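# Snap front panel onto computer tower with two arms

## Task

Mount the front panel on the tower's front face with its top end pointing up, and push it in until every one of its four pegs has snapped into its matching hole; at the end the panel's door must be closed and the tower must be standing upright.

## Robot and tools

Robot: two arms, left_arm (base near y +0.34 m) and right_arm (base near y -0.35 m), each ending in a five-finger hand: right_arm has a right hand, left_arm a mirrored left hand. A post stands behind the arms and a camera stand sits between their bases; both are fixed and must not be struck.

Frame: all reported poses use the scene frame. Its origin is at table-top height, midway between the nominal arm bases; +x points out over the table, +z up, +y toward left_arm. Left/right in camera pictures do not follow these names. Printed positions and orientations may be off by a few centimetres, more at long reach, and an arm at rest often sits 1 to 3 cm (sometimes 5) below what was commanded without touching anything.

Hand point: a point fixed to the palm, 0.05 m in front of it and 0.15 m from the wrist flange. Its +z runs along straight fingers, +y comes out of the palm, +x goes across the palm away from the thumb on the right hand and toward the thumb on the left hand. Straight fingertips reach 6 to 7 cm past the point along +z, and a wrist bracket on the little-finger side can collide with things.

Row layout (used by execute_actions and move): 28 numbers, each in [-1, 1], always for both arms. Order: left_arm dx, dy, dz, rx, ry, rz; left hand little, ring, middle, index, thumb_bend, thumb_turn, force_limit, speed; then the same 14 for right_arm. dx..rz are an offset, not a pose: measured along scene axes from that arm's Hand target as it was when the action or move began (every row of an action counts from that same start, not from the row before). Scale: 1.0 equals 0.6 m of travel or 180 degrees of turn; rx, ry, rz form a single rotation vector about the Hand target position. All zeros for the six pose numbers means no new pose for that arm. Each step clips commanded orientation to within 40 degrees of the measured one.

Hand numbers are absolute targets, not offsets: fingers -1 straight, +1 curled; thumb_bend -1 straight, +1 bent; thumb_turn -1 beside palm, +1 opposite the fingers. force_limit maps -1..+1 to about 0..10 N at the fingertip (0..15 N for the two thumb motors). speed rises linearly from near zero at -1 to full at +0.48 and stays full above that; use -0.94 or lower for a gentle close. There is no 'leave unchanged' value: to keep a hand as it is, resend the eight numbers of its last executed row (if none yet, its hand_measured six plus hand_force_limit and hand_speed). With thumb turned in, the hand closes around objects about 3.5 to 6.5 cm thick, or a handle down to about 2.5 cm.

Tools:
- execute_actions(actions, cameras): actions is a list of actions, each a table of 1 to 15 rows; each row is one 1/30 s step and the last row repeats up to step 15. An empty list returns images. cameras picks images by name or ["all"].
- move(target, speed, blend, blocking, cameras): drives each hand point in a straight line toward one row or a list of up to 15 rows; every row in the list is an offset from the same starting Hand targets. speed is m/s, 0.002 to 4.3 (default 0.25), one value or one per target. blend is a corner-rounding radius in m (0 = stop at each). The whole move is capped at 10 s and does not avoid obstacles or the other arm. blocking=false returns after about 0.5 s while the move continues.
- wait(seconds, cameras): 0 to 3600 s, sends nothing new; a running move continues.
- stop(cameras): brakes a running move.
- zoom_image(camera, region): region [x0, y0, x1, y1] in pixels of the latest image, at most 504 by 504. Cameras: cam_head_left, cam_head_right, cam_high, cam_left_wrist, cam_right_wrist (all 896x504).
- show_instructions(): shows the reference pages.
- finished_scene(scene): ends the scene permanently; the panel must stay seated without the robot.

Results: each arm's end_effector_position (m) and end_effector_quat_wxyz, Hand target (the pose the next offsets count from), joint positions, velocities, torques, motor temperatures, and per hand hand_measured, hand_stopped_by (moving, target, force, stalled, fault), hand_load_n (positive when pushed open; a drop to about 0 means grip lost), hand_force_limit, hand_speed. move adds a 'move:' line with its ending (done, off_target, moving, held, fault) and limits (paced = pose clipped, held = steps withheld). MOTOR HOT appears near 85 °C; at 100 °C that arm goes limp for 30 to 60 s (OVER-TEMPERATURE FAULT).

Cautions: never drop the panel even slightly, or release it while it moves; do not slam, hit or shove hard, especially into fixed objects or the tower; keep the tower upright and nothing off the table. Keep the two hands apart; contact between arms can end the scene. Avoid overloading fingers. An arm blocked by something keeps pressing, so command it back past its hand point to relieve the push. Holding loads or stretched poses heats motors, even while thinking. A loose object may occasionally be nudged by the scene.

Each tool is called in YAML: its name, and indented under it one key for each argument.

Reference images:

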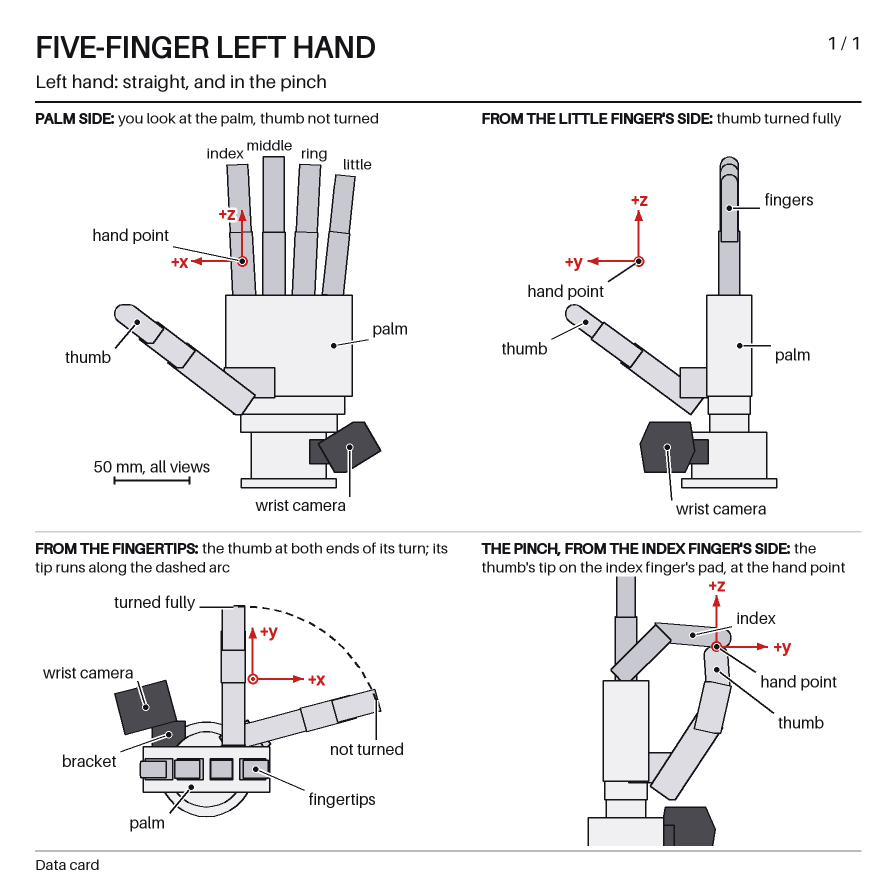

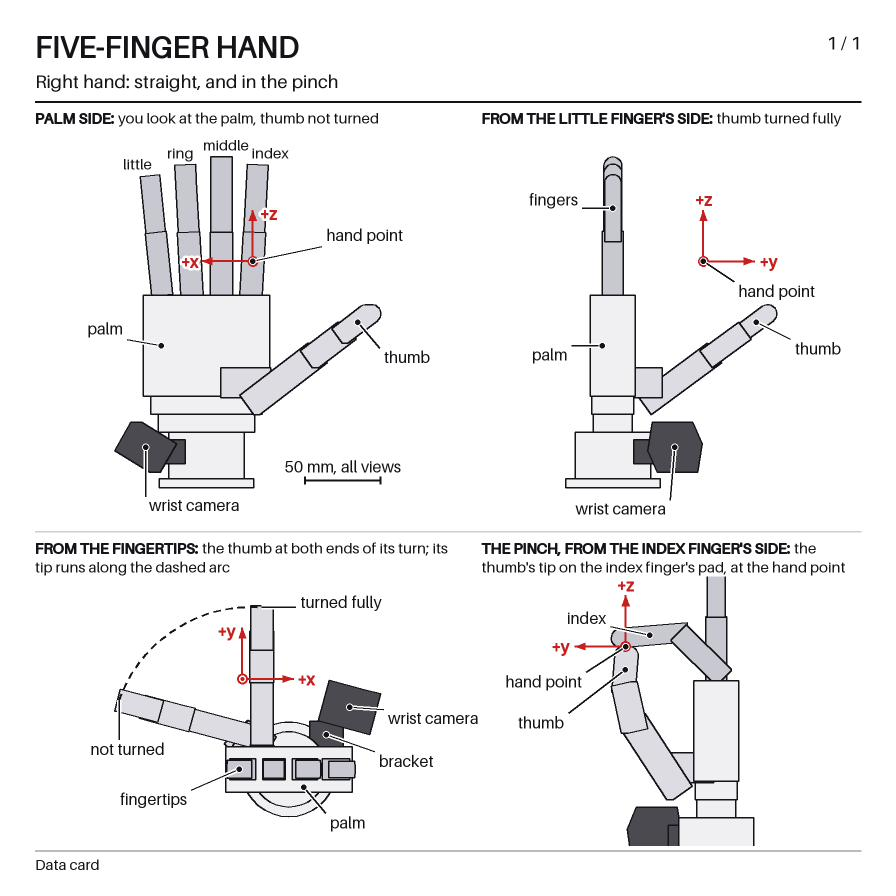

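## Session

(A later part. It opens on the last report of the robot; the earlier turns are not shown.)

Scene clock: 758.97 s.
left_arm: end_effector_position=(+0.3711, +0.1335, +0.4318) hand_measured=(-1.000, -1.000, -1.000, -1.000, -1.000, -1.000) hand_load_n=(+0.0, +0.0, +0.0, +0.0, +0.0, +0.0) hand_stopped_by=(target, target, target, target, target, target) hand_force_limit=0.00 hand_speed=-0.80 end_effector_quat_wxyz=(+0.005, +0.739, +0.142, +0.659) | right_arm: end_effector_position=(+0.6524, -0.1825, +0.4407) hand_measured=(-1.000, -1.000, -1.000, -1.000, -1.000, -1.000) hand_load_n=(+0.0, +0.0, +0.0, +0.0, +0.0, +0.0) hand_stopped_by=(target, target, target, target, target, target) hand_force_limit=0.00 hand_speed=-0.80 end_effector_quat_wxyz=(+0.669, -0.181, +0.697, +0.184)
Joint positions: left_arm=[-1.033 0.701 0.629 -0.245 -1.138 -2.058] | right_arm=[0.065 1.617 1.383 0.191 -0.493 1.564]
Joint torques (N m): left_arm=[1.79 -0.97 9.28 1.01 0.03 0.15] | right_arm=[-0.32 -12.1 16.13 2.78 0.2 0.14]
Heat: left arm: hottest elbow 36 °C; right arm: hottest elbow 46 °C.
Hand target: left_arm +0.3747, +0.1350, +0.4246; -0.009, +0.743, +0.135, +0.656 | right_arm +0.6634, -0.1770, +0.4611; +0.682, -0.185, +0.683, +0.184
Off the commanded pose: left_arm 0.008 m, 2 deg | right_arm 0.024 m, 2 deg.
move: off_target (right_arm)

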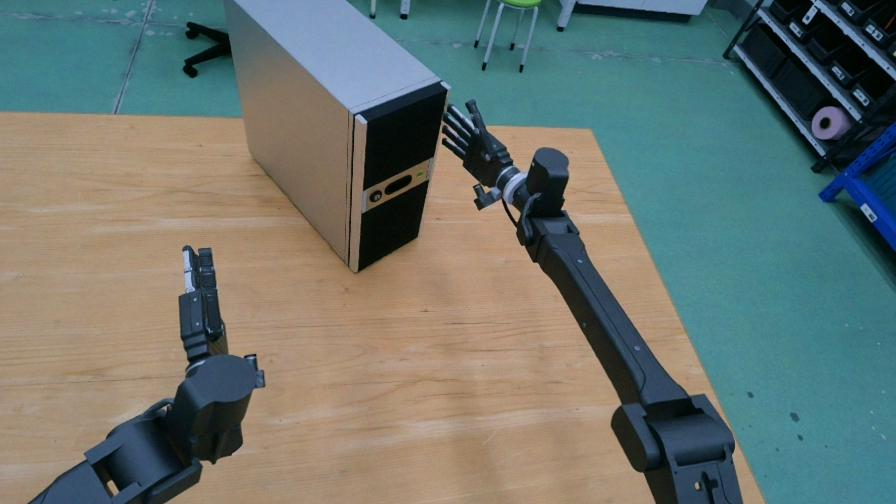

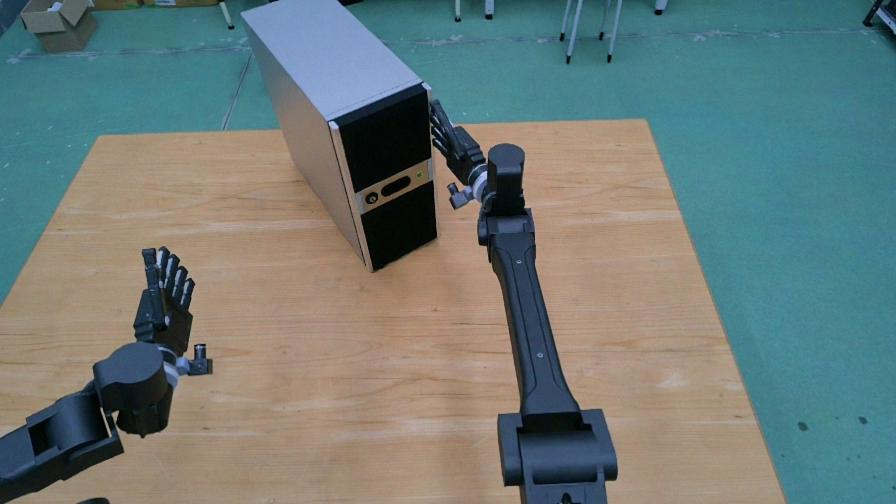

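move:
  target: [0,0,0,0,0,0,-1,-1,-1,-1,-1,-1,0,-0.8,0.0289,0.0167,0,0,0,0,-1,-1,-1,-1,-1,-1,0,-0.8]
  speed: 0.04
  cameras: ["cam_head_left","cam_head_right"]

zoom_image:
  camera: "cam_head_left"
  region: [400, 50, 500, 150]

Scene clock: 760.23 s.
left_arm: end_effector_position=(+0.3711, +0.1335, +0.4318) hand_measured=(-1.000, -1.000, -1.000, -1.000, -1.000, -1.000) hand_load_n=(+0.0, +0.0, +0.0, +0.0, +0.0, +0.0) hand_stopped_by=(target, target, target, target, target, target) hand_force_limit=0.00 hand_speed=-0.80 end_effector_quat_wxyz=(+0.005, +0.739, +0.142, +0.659) | right_arm: end_effector_position=(+0.6554, -0.1833, +0.4402) hand_measured=(-1.000, -1.000, -1.000, -1.000, -1.000, -1.000) hand_load_n=(+0.0, +0.0, -2.0, +0.0, +0.0, +0.0) hand_stopped_by=(target, target, target, target, target, target) hand_force_limit=0.00 hand_speed=-0.80 end_effector_quat_wxyz=(+0.669, -0.179, +0.698, +0.181)
Joint positions: left_arm=[-1.033 0.701 0.629 -0.245 -1.138 -2.058] | right_arm=[0.065 1.622 1.388 0.191 -0.485 1.564]
Joint torques (N m): left_arm=[1.73 -0.97 9.25 0.98 0.04 0.16] | right_arm=[1.03 -9.52 19.96 2.21 0.5 0.21]
Heat: left arm: hottest elbow 36 °C; right arm: hottest elbow 47 °C.
Hand target: left_arm +0.3747, +0.1350, +0.4246; -0.009, +0.743, +0.135, +0.656 | right_arm +0.6807, -0.1669, +0.4608; +0.682, -0.185, +0.683, +0.184
Off the commanded pose: left_arm 0.008 m, 2 deg | right_arm 0.037 m, 2 deg.
move: off_target (right_arm)

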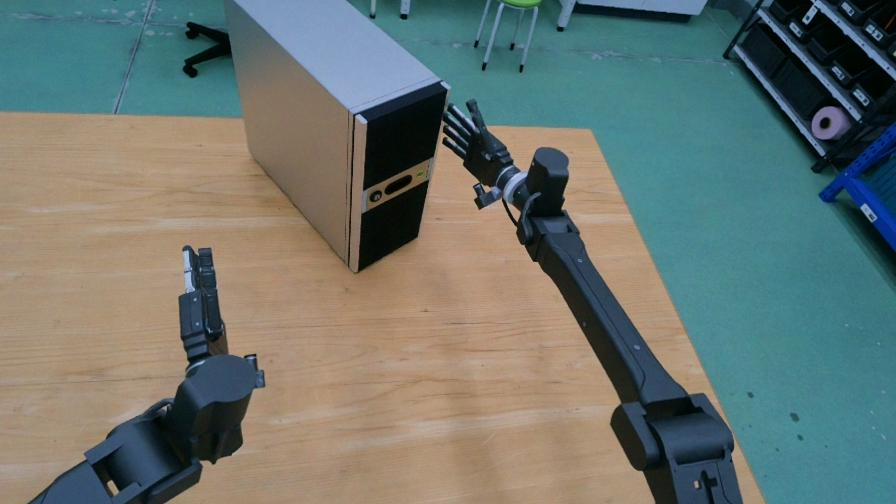

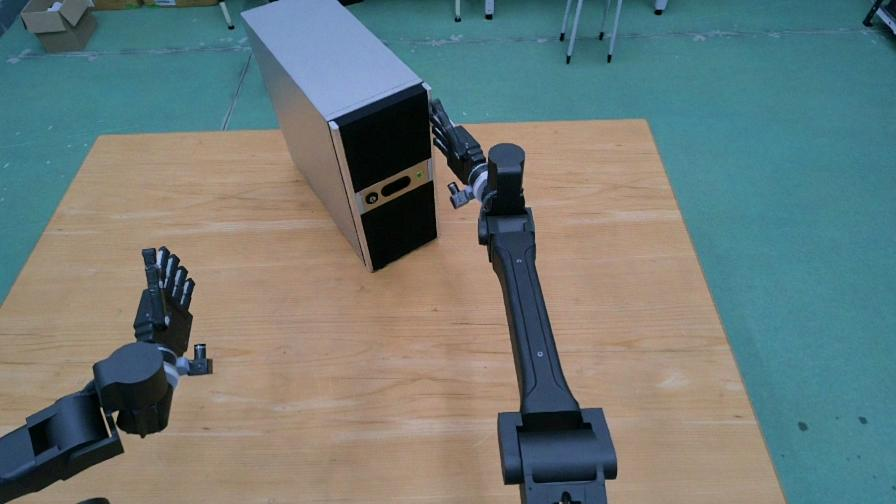

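Scaled by 5.040.

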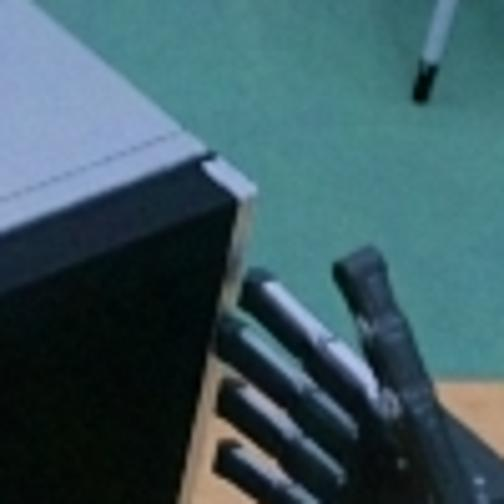

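move:
  target:
    - [0,0,0,0,0,0,-1,-1,-1,-1,-1,-1,0,-0.8,-0.1386,-0.08,0.02,0,0,0,-1,-1,-1,-1,-1,-1,0,-0.8]
    - [0,0,0,0,0,0,-1,-1,-1,-1,-1,-1,0,-0.8,-0.2663,0.2078,0.05,0,0,0,-1,-1,-1,-1,-1,-1,0,-0.8]
    - [0,0,0,0,0,0,-1,-1,-1,-1,-1,-1,0,-0.8,-0.2087,0.2412,0.008,0,0,0,-1,-1,-1,-1,-1,-1,0,-0.8]
  speed: [0.12,0.18,0.06]
  blend: [0.01,0.005,0]
  cameras: ["cam_head_left","cam_head_right"]

zoom_image:
  camera: "cam_head_left"
  region: [340, 100, 420, 180]

zoom_image:
  camera: "cam_head_right"
  region: [310, 100, 390, 180]

Scene clock: 765.23 s.
left_arm: end_effector_position=(+0.3711, +0.1335, +0.4318) hand_measured=(-1.000, -1.000, -1.000, -1.000, -1.000, -1.000) hand_load_n=(+0.0, +0.0, +0.0, +0.0, +0.0, +0.0) hand_stopped_by=(target, target, target, target, target, target) hand_force_limit=0.00 hand_speed=-0.80 end_effector_quat_wxyz=(+0.005, +0.739, +0.142, +0.659) | right_arm: end_effector_position=(+0.5520, -0.0279, +0.4528) hand_measured=(-1.000, -1.000, -1.000, -1.000, -1.000, -1.000) hand_load_n=(+0.0, +0.0, +0.0, +0.0, +0.0, -0.5) hand_stopped_by=(target, target, target, target, target, target) hand_force_limit=0.00 hand_speed=-0.80 end_effector_quat_wxyz=(+0.673, -0.186, +0.693, +0.180)
Joint positions: left_arm=[-1.033 0.701 0.629 -0.245 -1.138 -2.058] | right_arm=[0.395 1.434 1.203 0.201 -0.164 1.564]
Joint torques (N m): left_arm=[1.85 -1.03 9.25 0.96 0.03 0.14] | right_arm=[-0.09 -10.46 13.72 3.07 0.17 0.18]
Heat: left arm: hottest elbow 36 °C; right arm: hottest elbow 48 °C.
Hand target: left_arm +0.3747, +0.1350, +0.4246; -0.009, +0.743, +0.135, +0.656 | right_arm +0.5554, -0.0222, +0.4658; +0.682, -0.185, +0.683, +0.184
Off the commanded pose: left_arm 0.008 m, 2 deg | right_arm 0.014 m, 2 deg.
move: off_target (right_arm)

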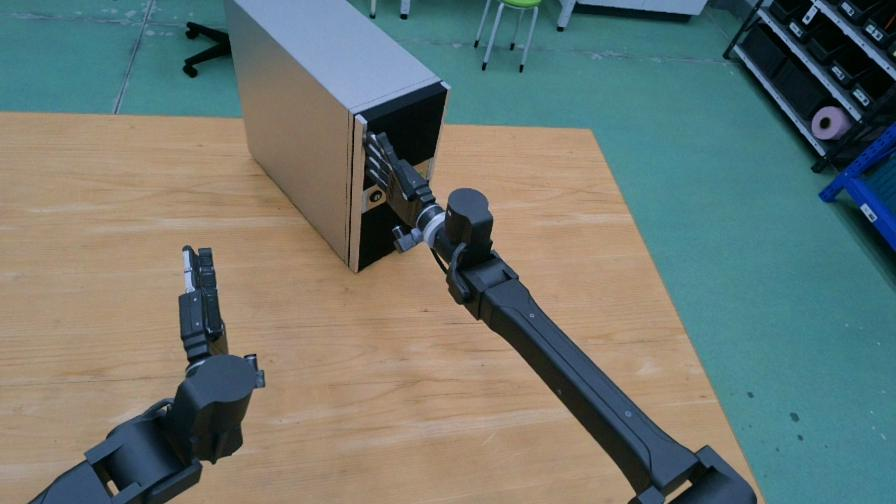

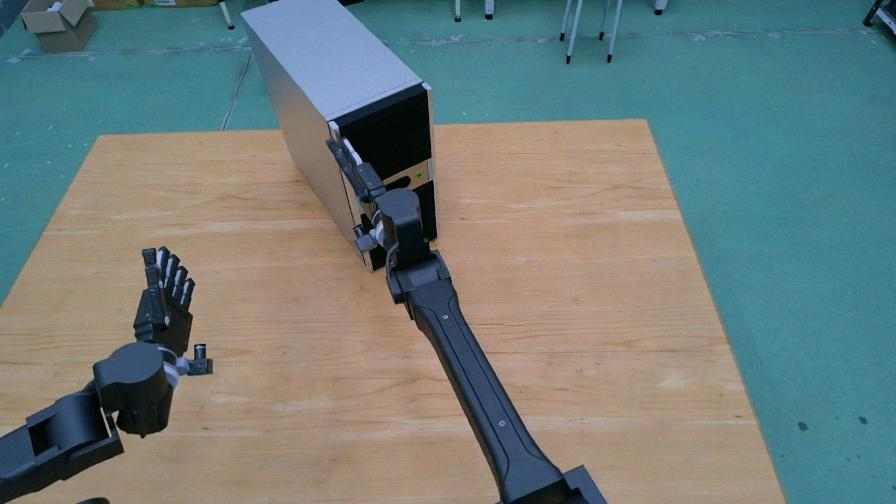

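Scaled by 6.300.

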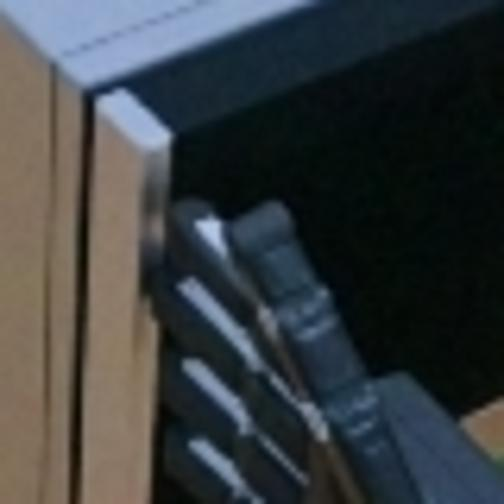

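Scaled by 6.300.

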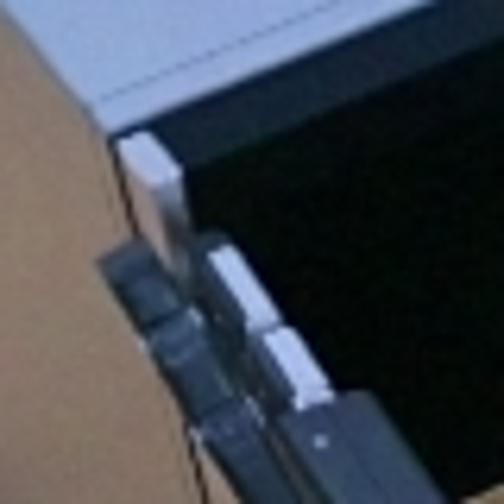

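move:
  target: [0,0,0,0,0,0,-1,-1,-1,-1,-1,-1,0,-0.8,0.0263,0.021,0,0,0,0,-1,-1,-1,-1,-1,-1,0,-0.8]
  speed: 0.04
  cameras: ["cam_head_left","cam_head_right"]

zoom_image:
  camera: "cam_head_left"
  region: [340, 100, 420, 180]

Scene clock: 766.77 s.
left_arm: end_effector_position=(+0.3711, +0.1335, +0.4318) hand_measured=(-1.000, -1.000, -1.000, -1.000, -1.000, -1.000) hand_load_n=(+0.0, +0.0, +0.0, +0.0, -0.5, +0.0) hand_stopped_by=(target, target, target, target, target, target) hand_force_limit=0.00 hand_speed=-0.80 end_effector_quat_wxyz=(+0.005, +0.739, +0.142, +0.659) | right_arm: end_effector_position=(+0.5534, -0.0259, +0.4510) hand_measured=(-1.000, -1.000, -1.000, -1.000, -1.000, -1.000) hand_load_n=(+0.0, +0.0, -0.5, +0.0, +0.0, +0.0) hand_stopped_by=(target, target, target, target, target, target) hand_force_limit=0.00 hand_speed=-0.80 end_effector_quat_wxyz=(+0.673, -0.184, +0.694, +0.178)
Joint positions: left_arm=[-1.033 0.701 0.629 -0.245 -1.138 -2.058] | right_arm=[0.4 1.439 1.204 0.204 -0.153 1.564]
Joint torques (N m): left_arm=[1.73 -1.03 9.31 0.98 0.04 0.16] | right_arm=[0.5 -7.59 17.58 2.58 0.26 0.11]
Heat: left arm: hottest elbow 36 °C; right arm: hottest elbow 48 °C.
Hand target: left_arm +0.3747, +0.1350, +0.4246; -0.009, +0.743, +0.135, +0.656 | right_arm +0.5714, -0.0096, +0.4657; +0.682, -0.185, +0.683, +0.184
Off the commanded pose: left_arm 0.008 m, 2 deg | right_arm 0.028 m, 2 deg.
move: off_target (right_arm)

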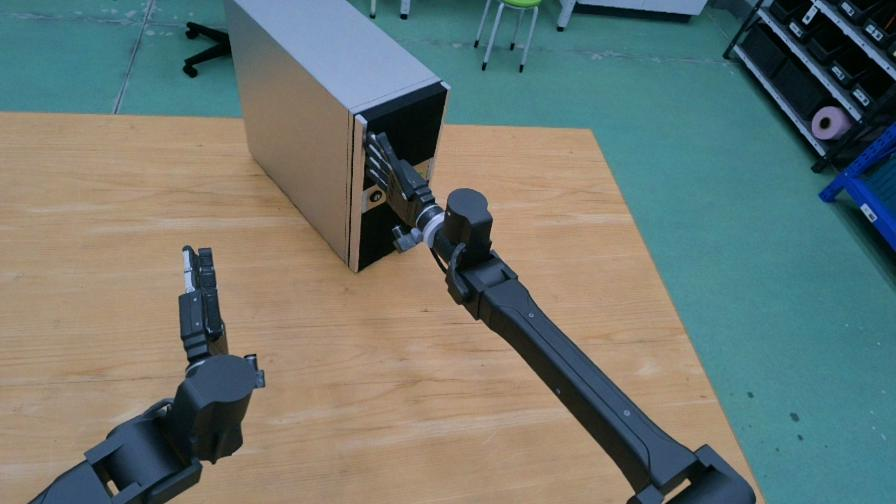

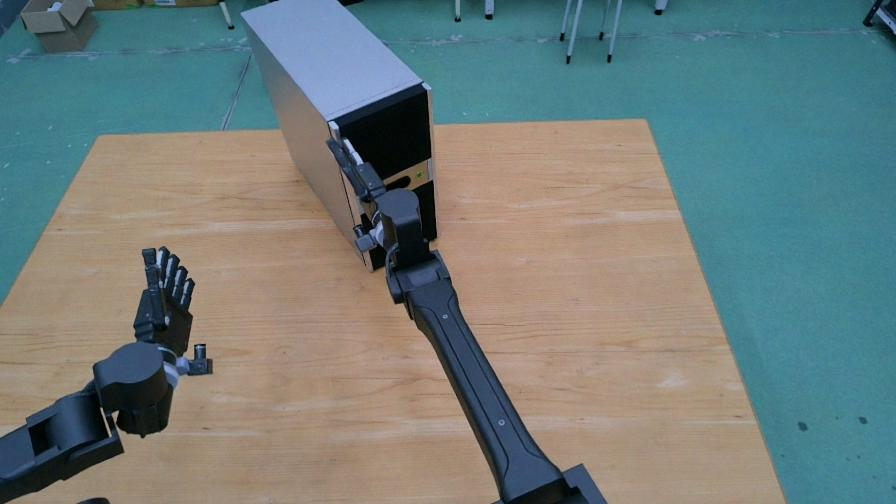

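Scaled by 6.300.

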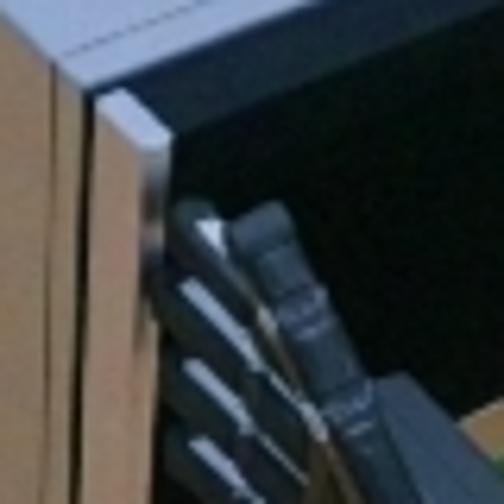

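move:
  target: [0,0,0,0,0,0,-1,-1,-1,-1,-1,-1,0,-0.8,0.0303,0.0180,0,0,0,0,-1,-1,-1,-1,-1,-1,0,-0.8]
  speed: 0.04
  cameras: ["cam_head_left"]

zoom_image:
  camera: "cam_head_left"
  region: [340, 100, 420, 180]

Scene clock: 768.00 s.
left_arm: end_effector_position=(+0.3711, +0.1335, +0.4318) hand_measured=(-1.000, -1.000, -1.000, -1.000, -1.000, -1.000) hand_load_n=(+0.0, +0.0, +0.0, +0.0, +0.0, +0.0) hand_stopped_by=(target, target, target, target, target, target) hand_force_limit=0.00 hand_speed=-0.80 end_effector_quat_wxyz=(+0.005, +0.739, +0.142, +0.659) | right_arm: end_effector_position=(+0.5545, -0.0256, +0.4509) hand_measured=(-1.000, -1.000, -1.000, -1.000, -1.000, -1.000) hand_load_n=(+0.0, +0.0, -1.0, +0.0, +0.0, +0.0) hand_stopped_by=(target, target, target, target, target, target) hand_force_limit=0.00 hand_speed=-0.80 end_effector_quat_wxyz=(+0.673, -0.184, +0.694, +0.177)
Joint positions: left_arm=[-1.033 0.701 0.629 -0.245 -1.138 -2.058] | right_arm=[0.401 1.442 1.206 0.204 -0.151 1.564]
Joint torques (N m): left_arm=[1.67 -0.97 9.26 0.99 0.03 0.15] | right_arm=[1.32 -5.13 21.41 2.84 0.42 0.17]
Heat: left arm: hottest elbow 36 °C; right arm: hottest elbow 48 °C.
Hand target: left_arm +0.3747, +0.1350, +0.4246; -0.009, +0.743, +0.135, +0.656 | right_arm +0.5894, +0.0013, +0.4656; +0.682, -0.185, +0.683, +0.184
Off the commanded pose: left_arm 0.008 m, 2 deg | right_arm 0.047 m, 2 deg.
move: off_target (right_arm)

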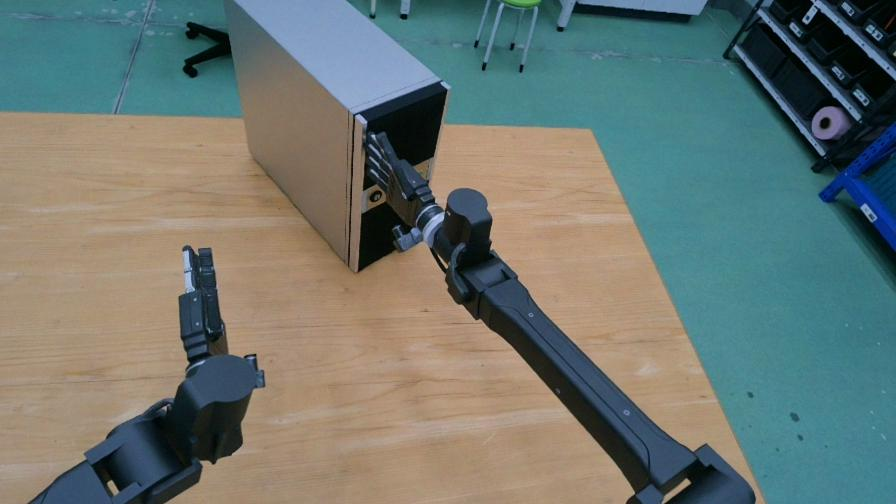

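Scaled by 6.300.

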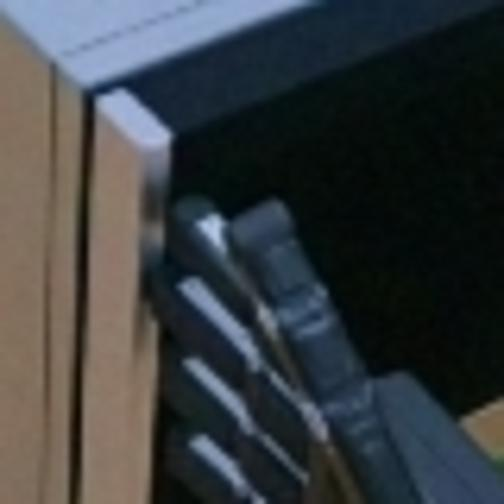

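move:
  target:
    - [0,0,0,0,0,0,-1,-1,-1,-1,-1,-1,0,-0.8,-0.10,-0.0577,0,0,0,0,-1,-1,-1,-1,-1,-1,0,-0.8]
    - [0,0,0,0,0,0,-1,-1,-1,-1,-1,-1,0,-0.8,-0.35,-0.28,0,0,0,0,-1,-1,-1,-1,-1,-1,0,-0.8]
  speed: [0.08,0.2]
  blend: [0.01,0]
  cameras: ["all"]

zoom_image:
  camera: "cam_head_left"
  region: [330, 60, 470, 280]

zoom_image:
  camera: "cam_head_right"
  region: [310, 60, 450, 280]

zoom_image:
  camera: "cam_high"
  region: [240, 200, 440, 320]

Scene clock: 771.43 s.
left_arm: end_effector_position=(+0.3711, +0.1335, +0.4318) hand_measured=(-1.000, -1.000, -1.000, -1.000, -1.000, -1.000) hand_load_n=(+0.0, +0.0, +0.0, +0.0, +0.0, +0.0) hand_stopped_by=(target, target, target, target, target, target) hand_force_limit=0.00 hand_speed=-0.80 end_effector_quat_wxyz=(+0.005, +0.739, +0.142, +0.659) | right_arm: end_effector_position=(+0.3760, -0.1661, +0.4826) hand_measured=(-1.000, -1.000, -1.000, -1.000, -1.000, -1.000) hand_load_n=(+0.0, +0.0, +0.0, +0.0, +0.0, +0.0) hand_stopped_by=(target, target, target, target, target, target) hand_force_limit=0.00 hand_speed=-0.80 end_effector_quat_wxyz=(+0.696, -0.189, +0.669, +0.181)
Joint positions: left_arm=[-1.033 0.701 0.629 -0.245 -1.138 -2.058] | right_arm=[0.149 0.859 0.805 0.09 -0.416 1.564]
Joint torques (N m): left_arm=[1.85 -1.08 9.28 0.98 0.04 0.16] | right_arm=[0.03 -3.31 10.02 1.95 0.1 0.18]
Heat: left arm: hottest elbow 36 °C; right arm: hottest elbow 49 °C.
Hand target: left_arm +0.3747, +0.1350, +0.4246; -0.009, +0.743, +0.135, +0.656 | right_arm +0.3795, -0.1667, +0.4657; +0.682, -0.185, +0.683, +0.184
Off the commanded pose: left_arm 0.008 m, 2 deg | right_arm 0.017 m, 2 deg.
move: off_target (right_arm)

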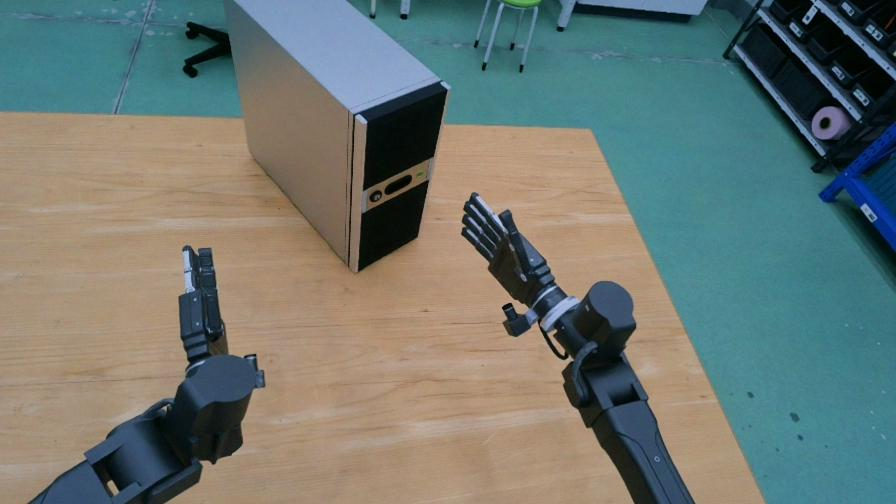

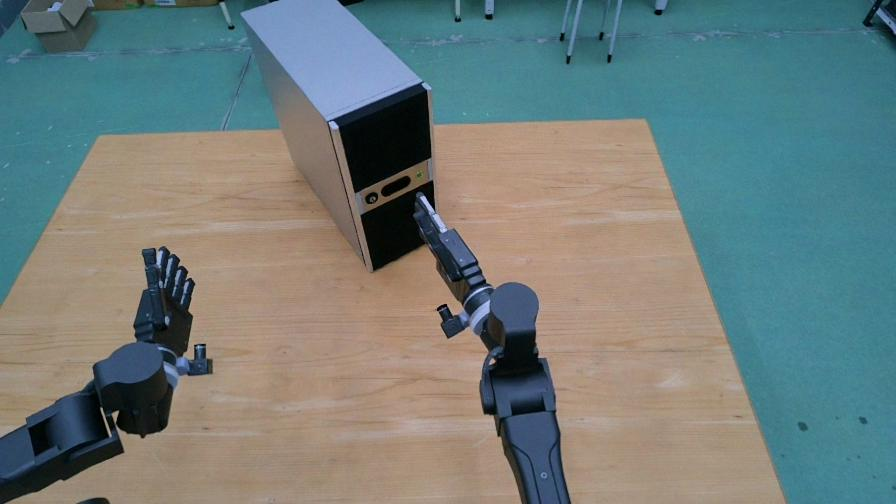

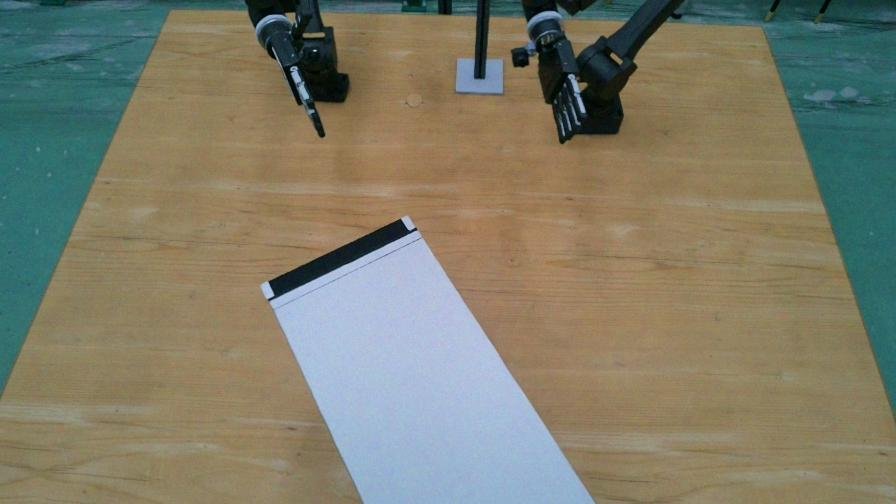

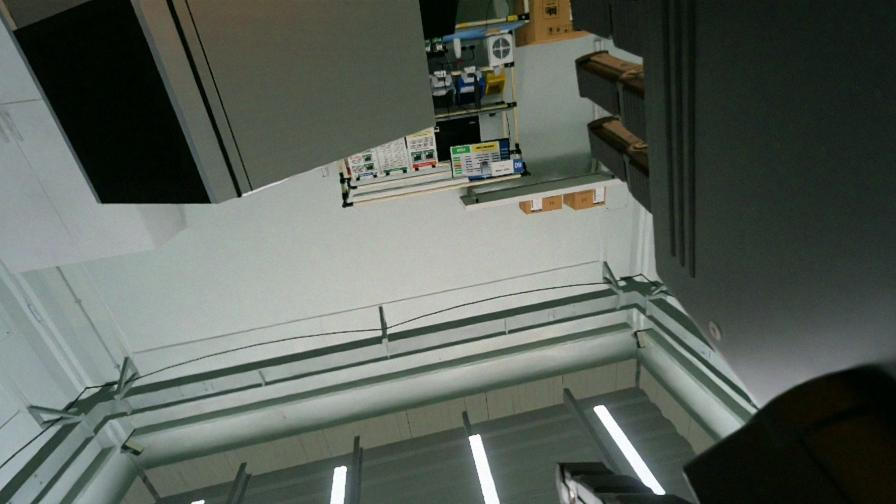

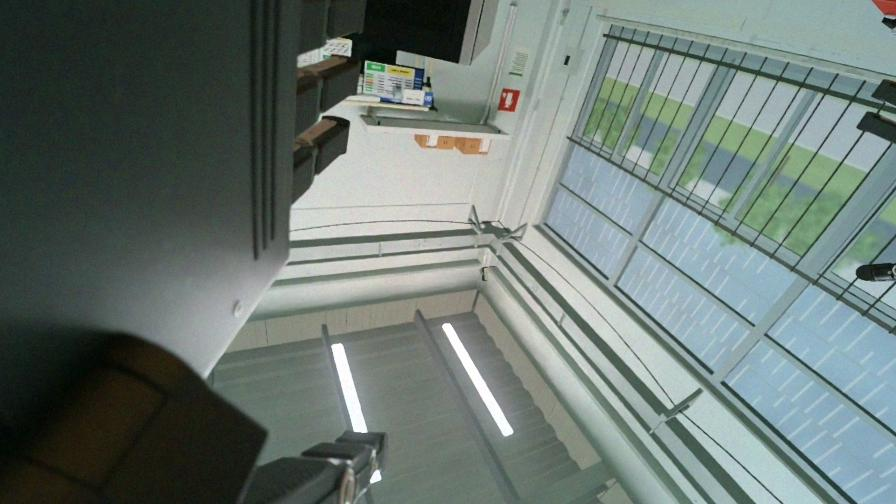

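Scaled by 2.291.

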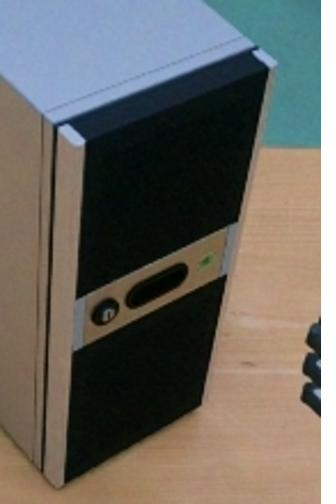

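Scaled by 2.291.

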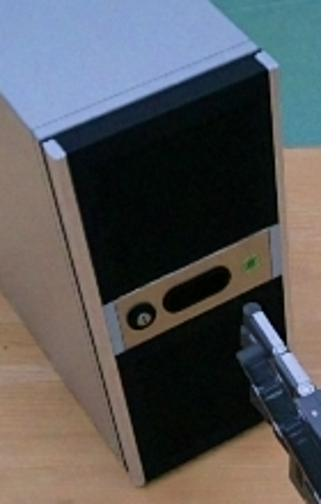

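Scaled by 2.520.

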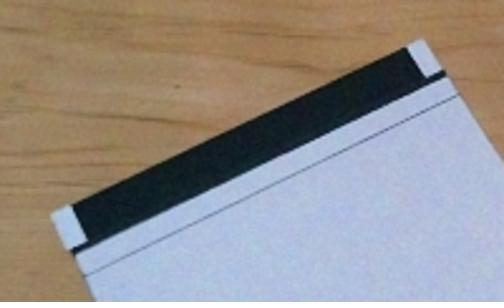

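zoom_image:
  camera: "cam_head_right"
  region: [340, 210, 400, 280]

zoom_image:
  camera: "cam_head_right"
  region: [320, 110, 380, 210]

zoom_image:
  camera: "cam_head_left"
  region: [335, 200, 395, 280]

Scaled by 7.200.

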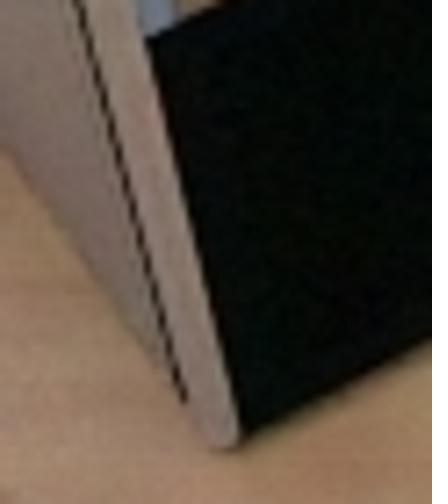

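Scaled by 5.040.

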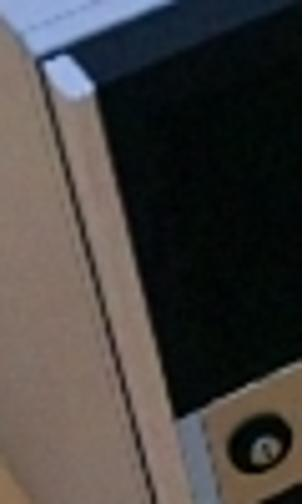

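Scaled by 6.300.

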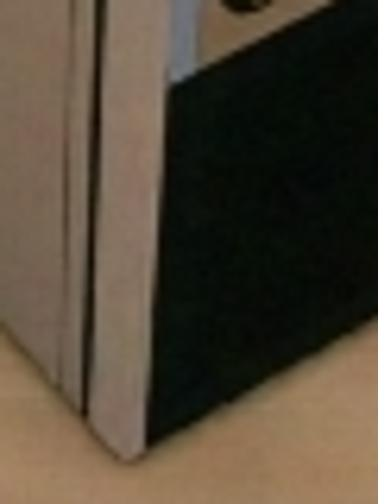

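finished_scene:

The scene is finished: the task was done.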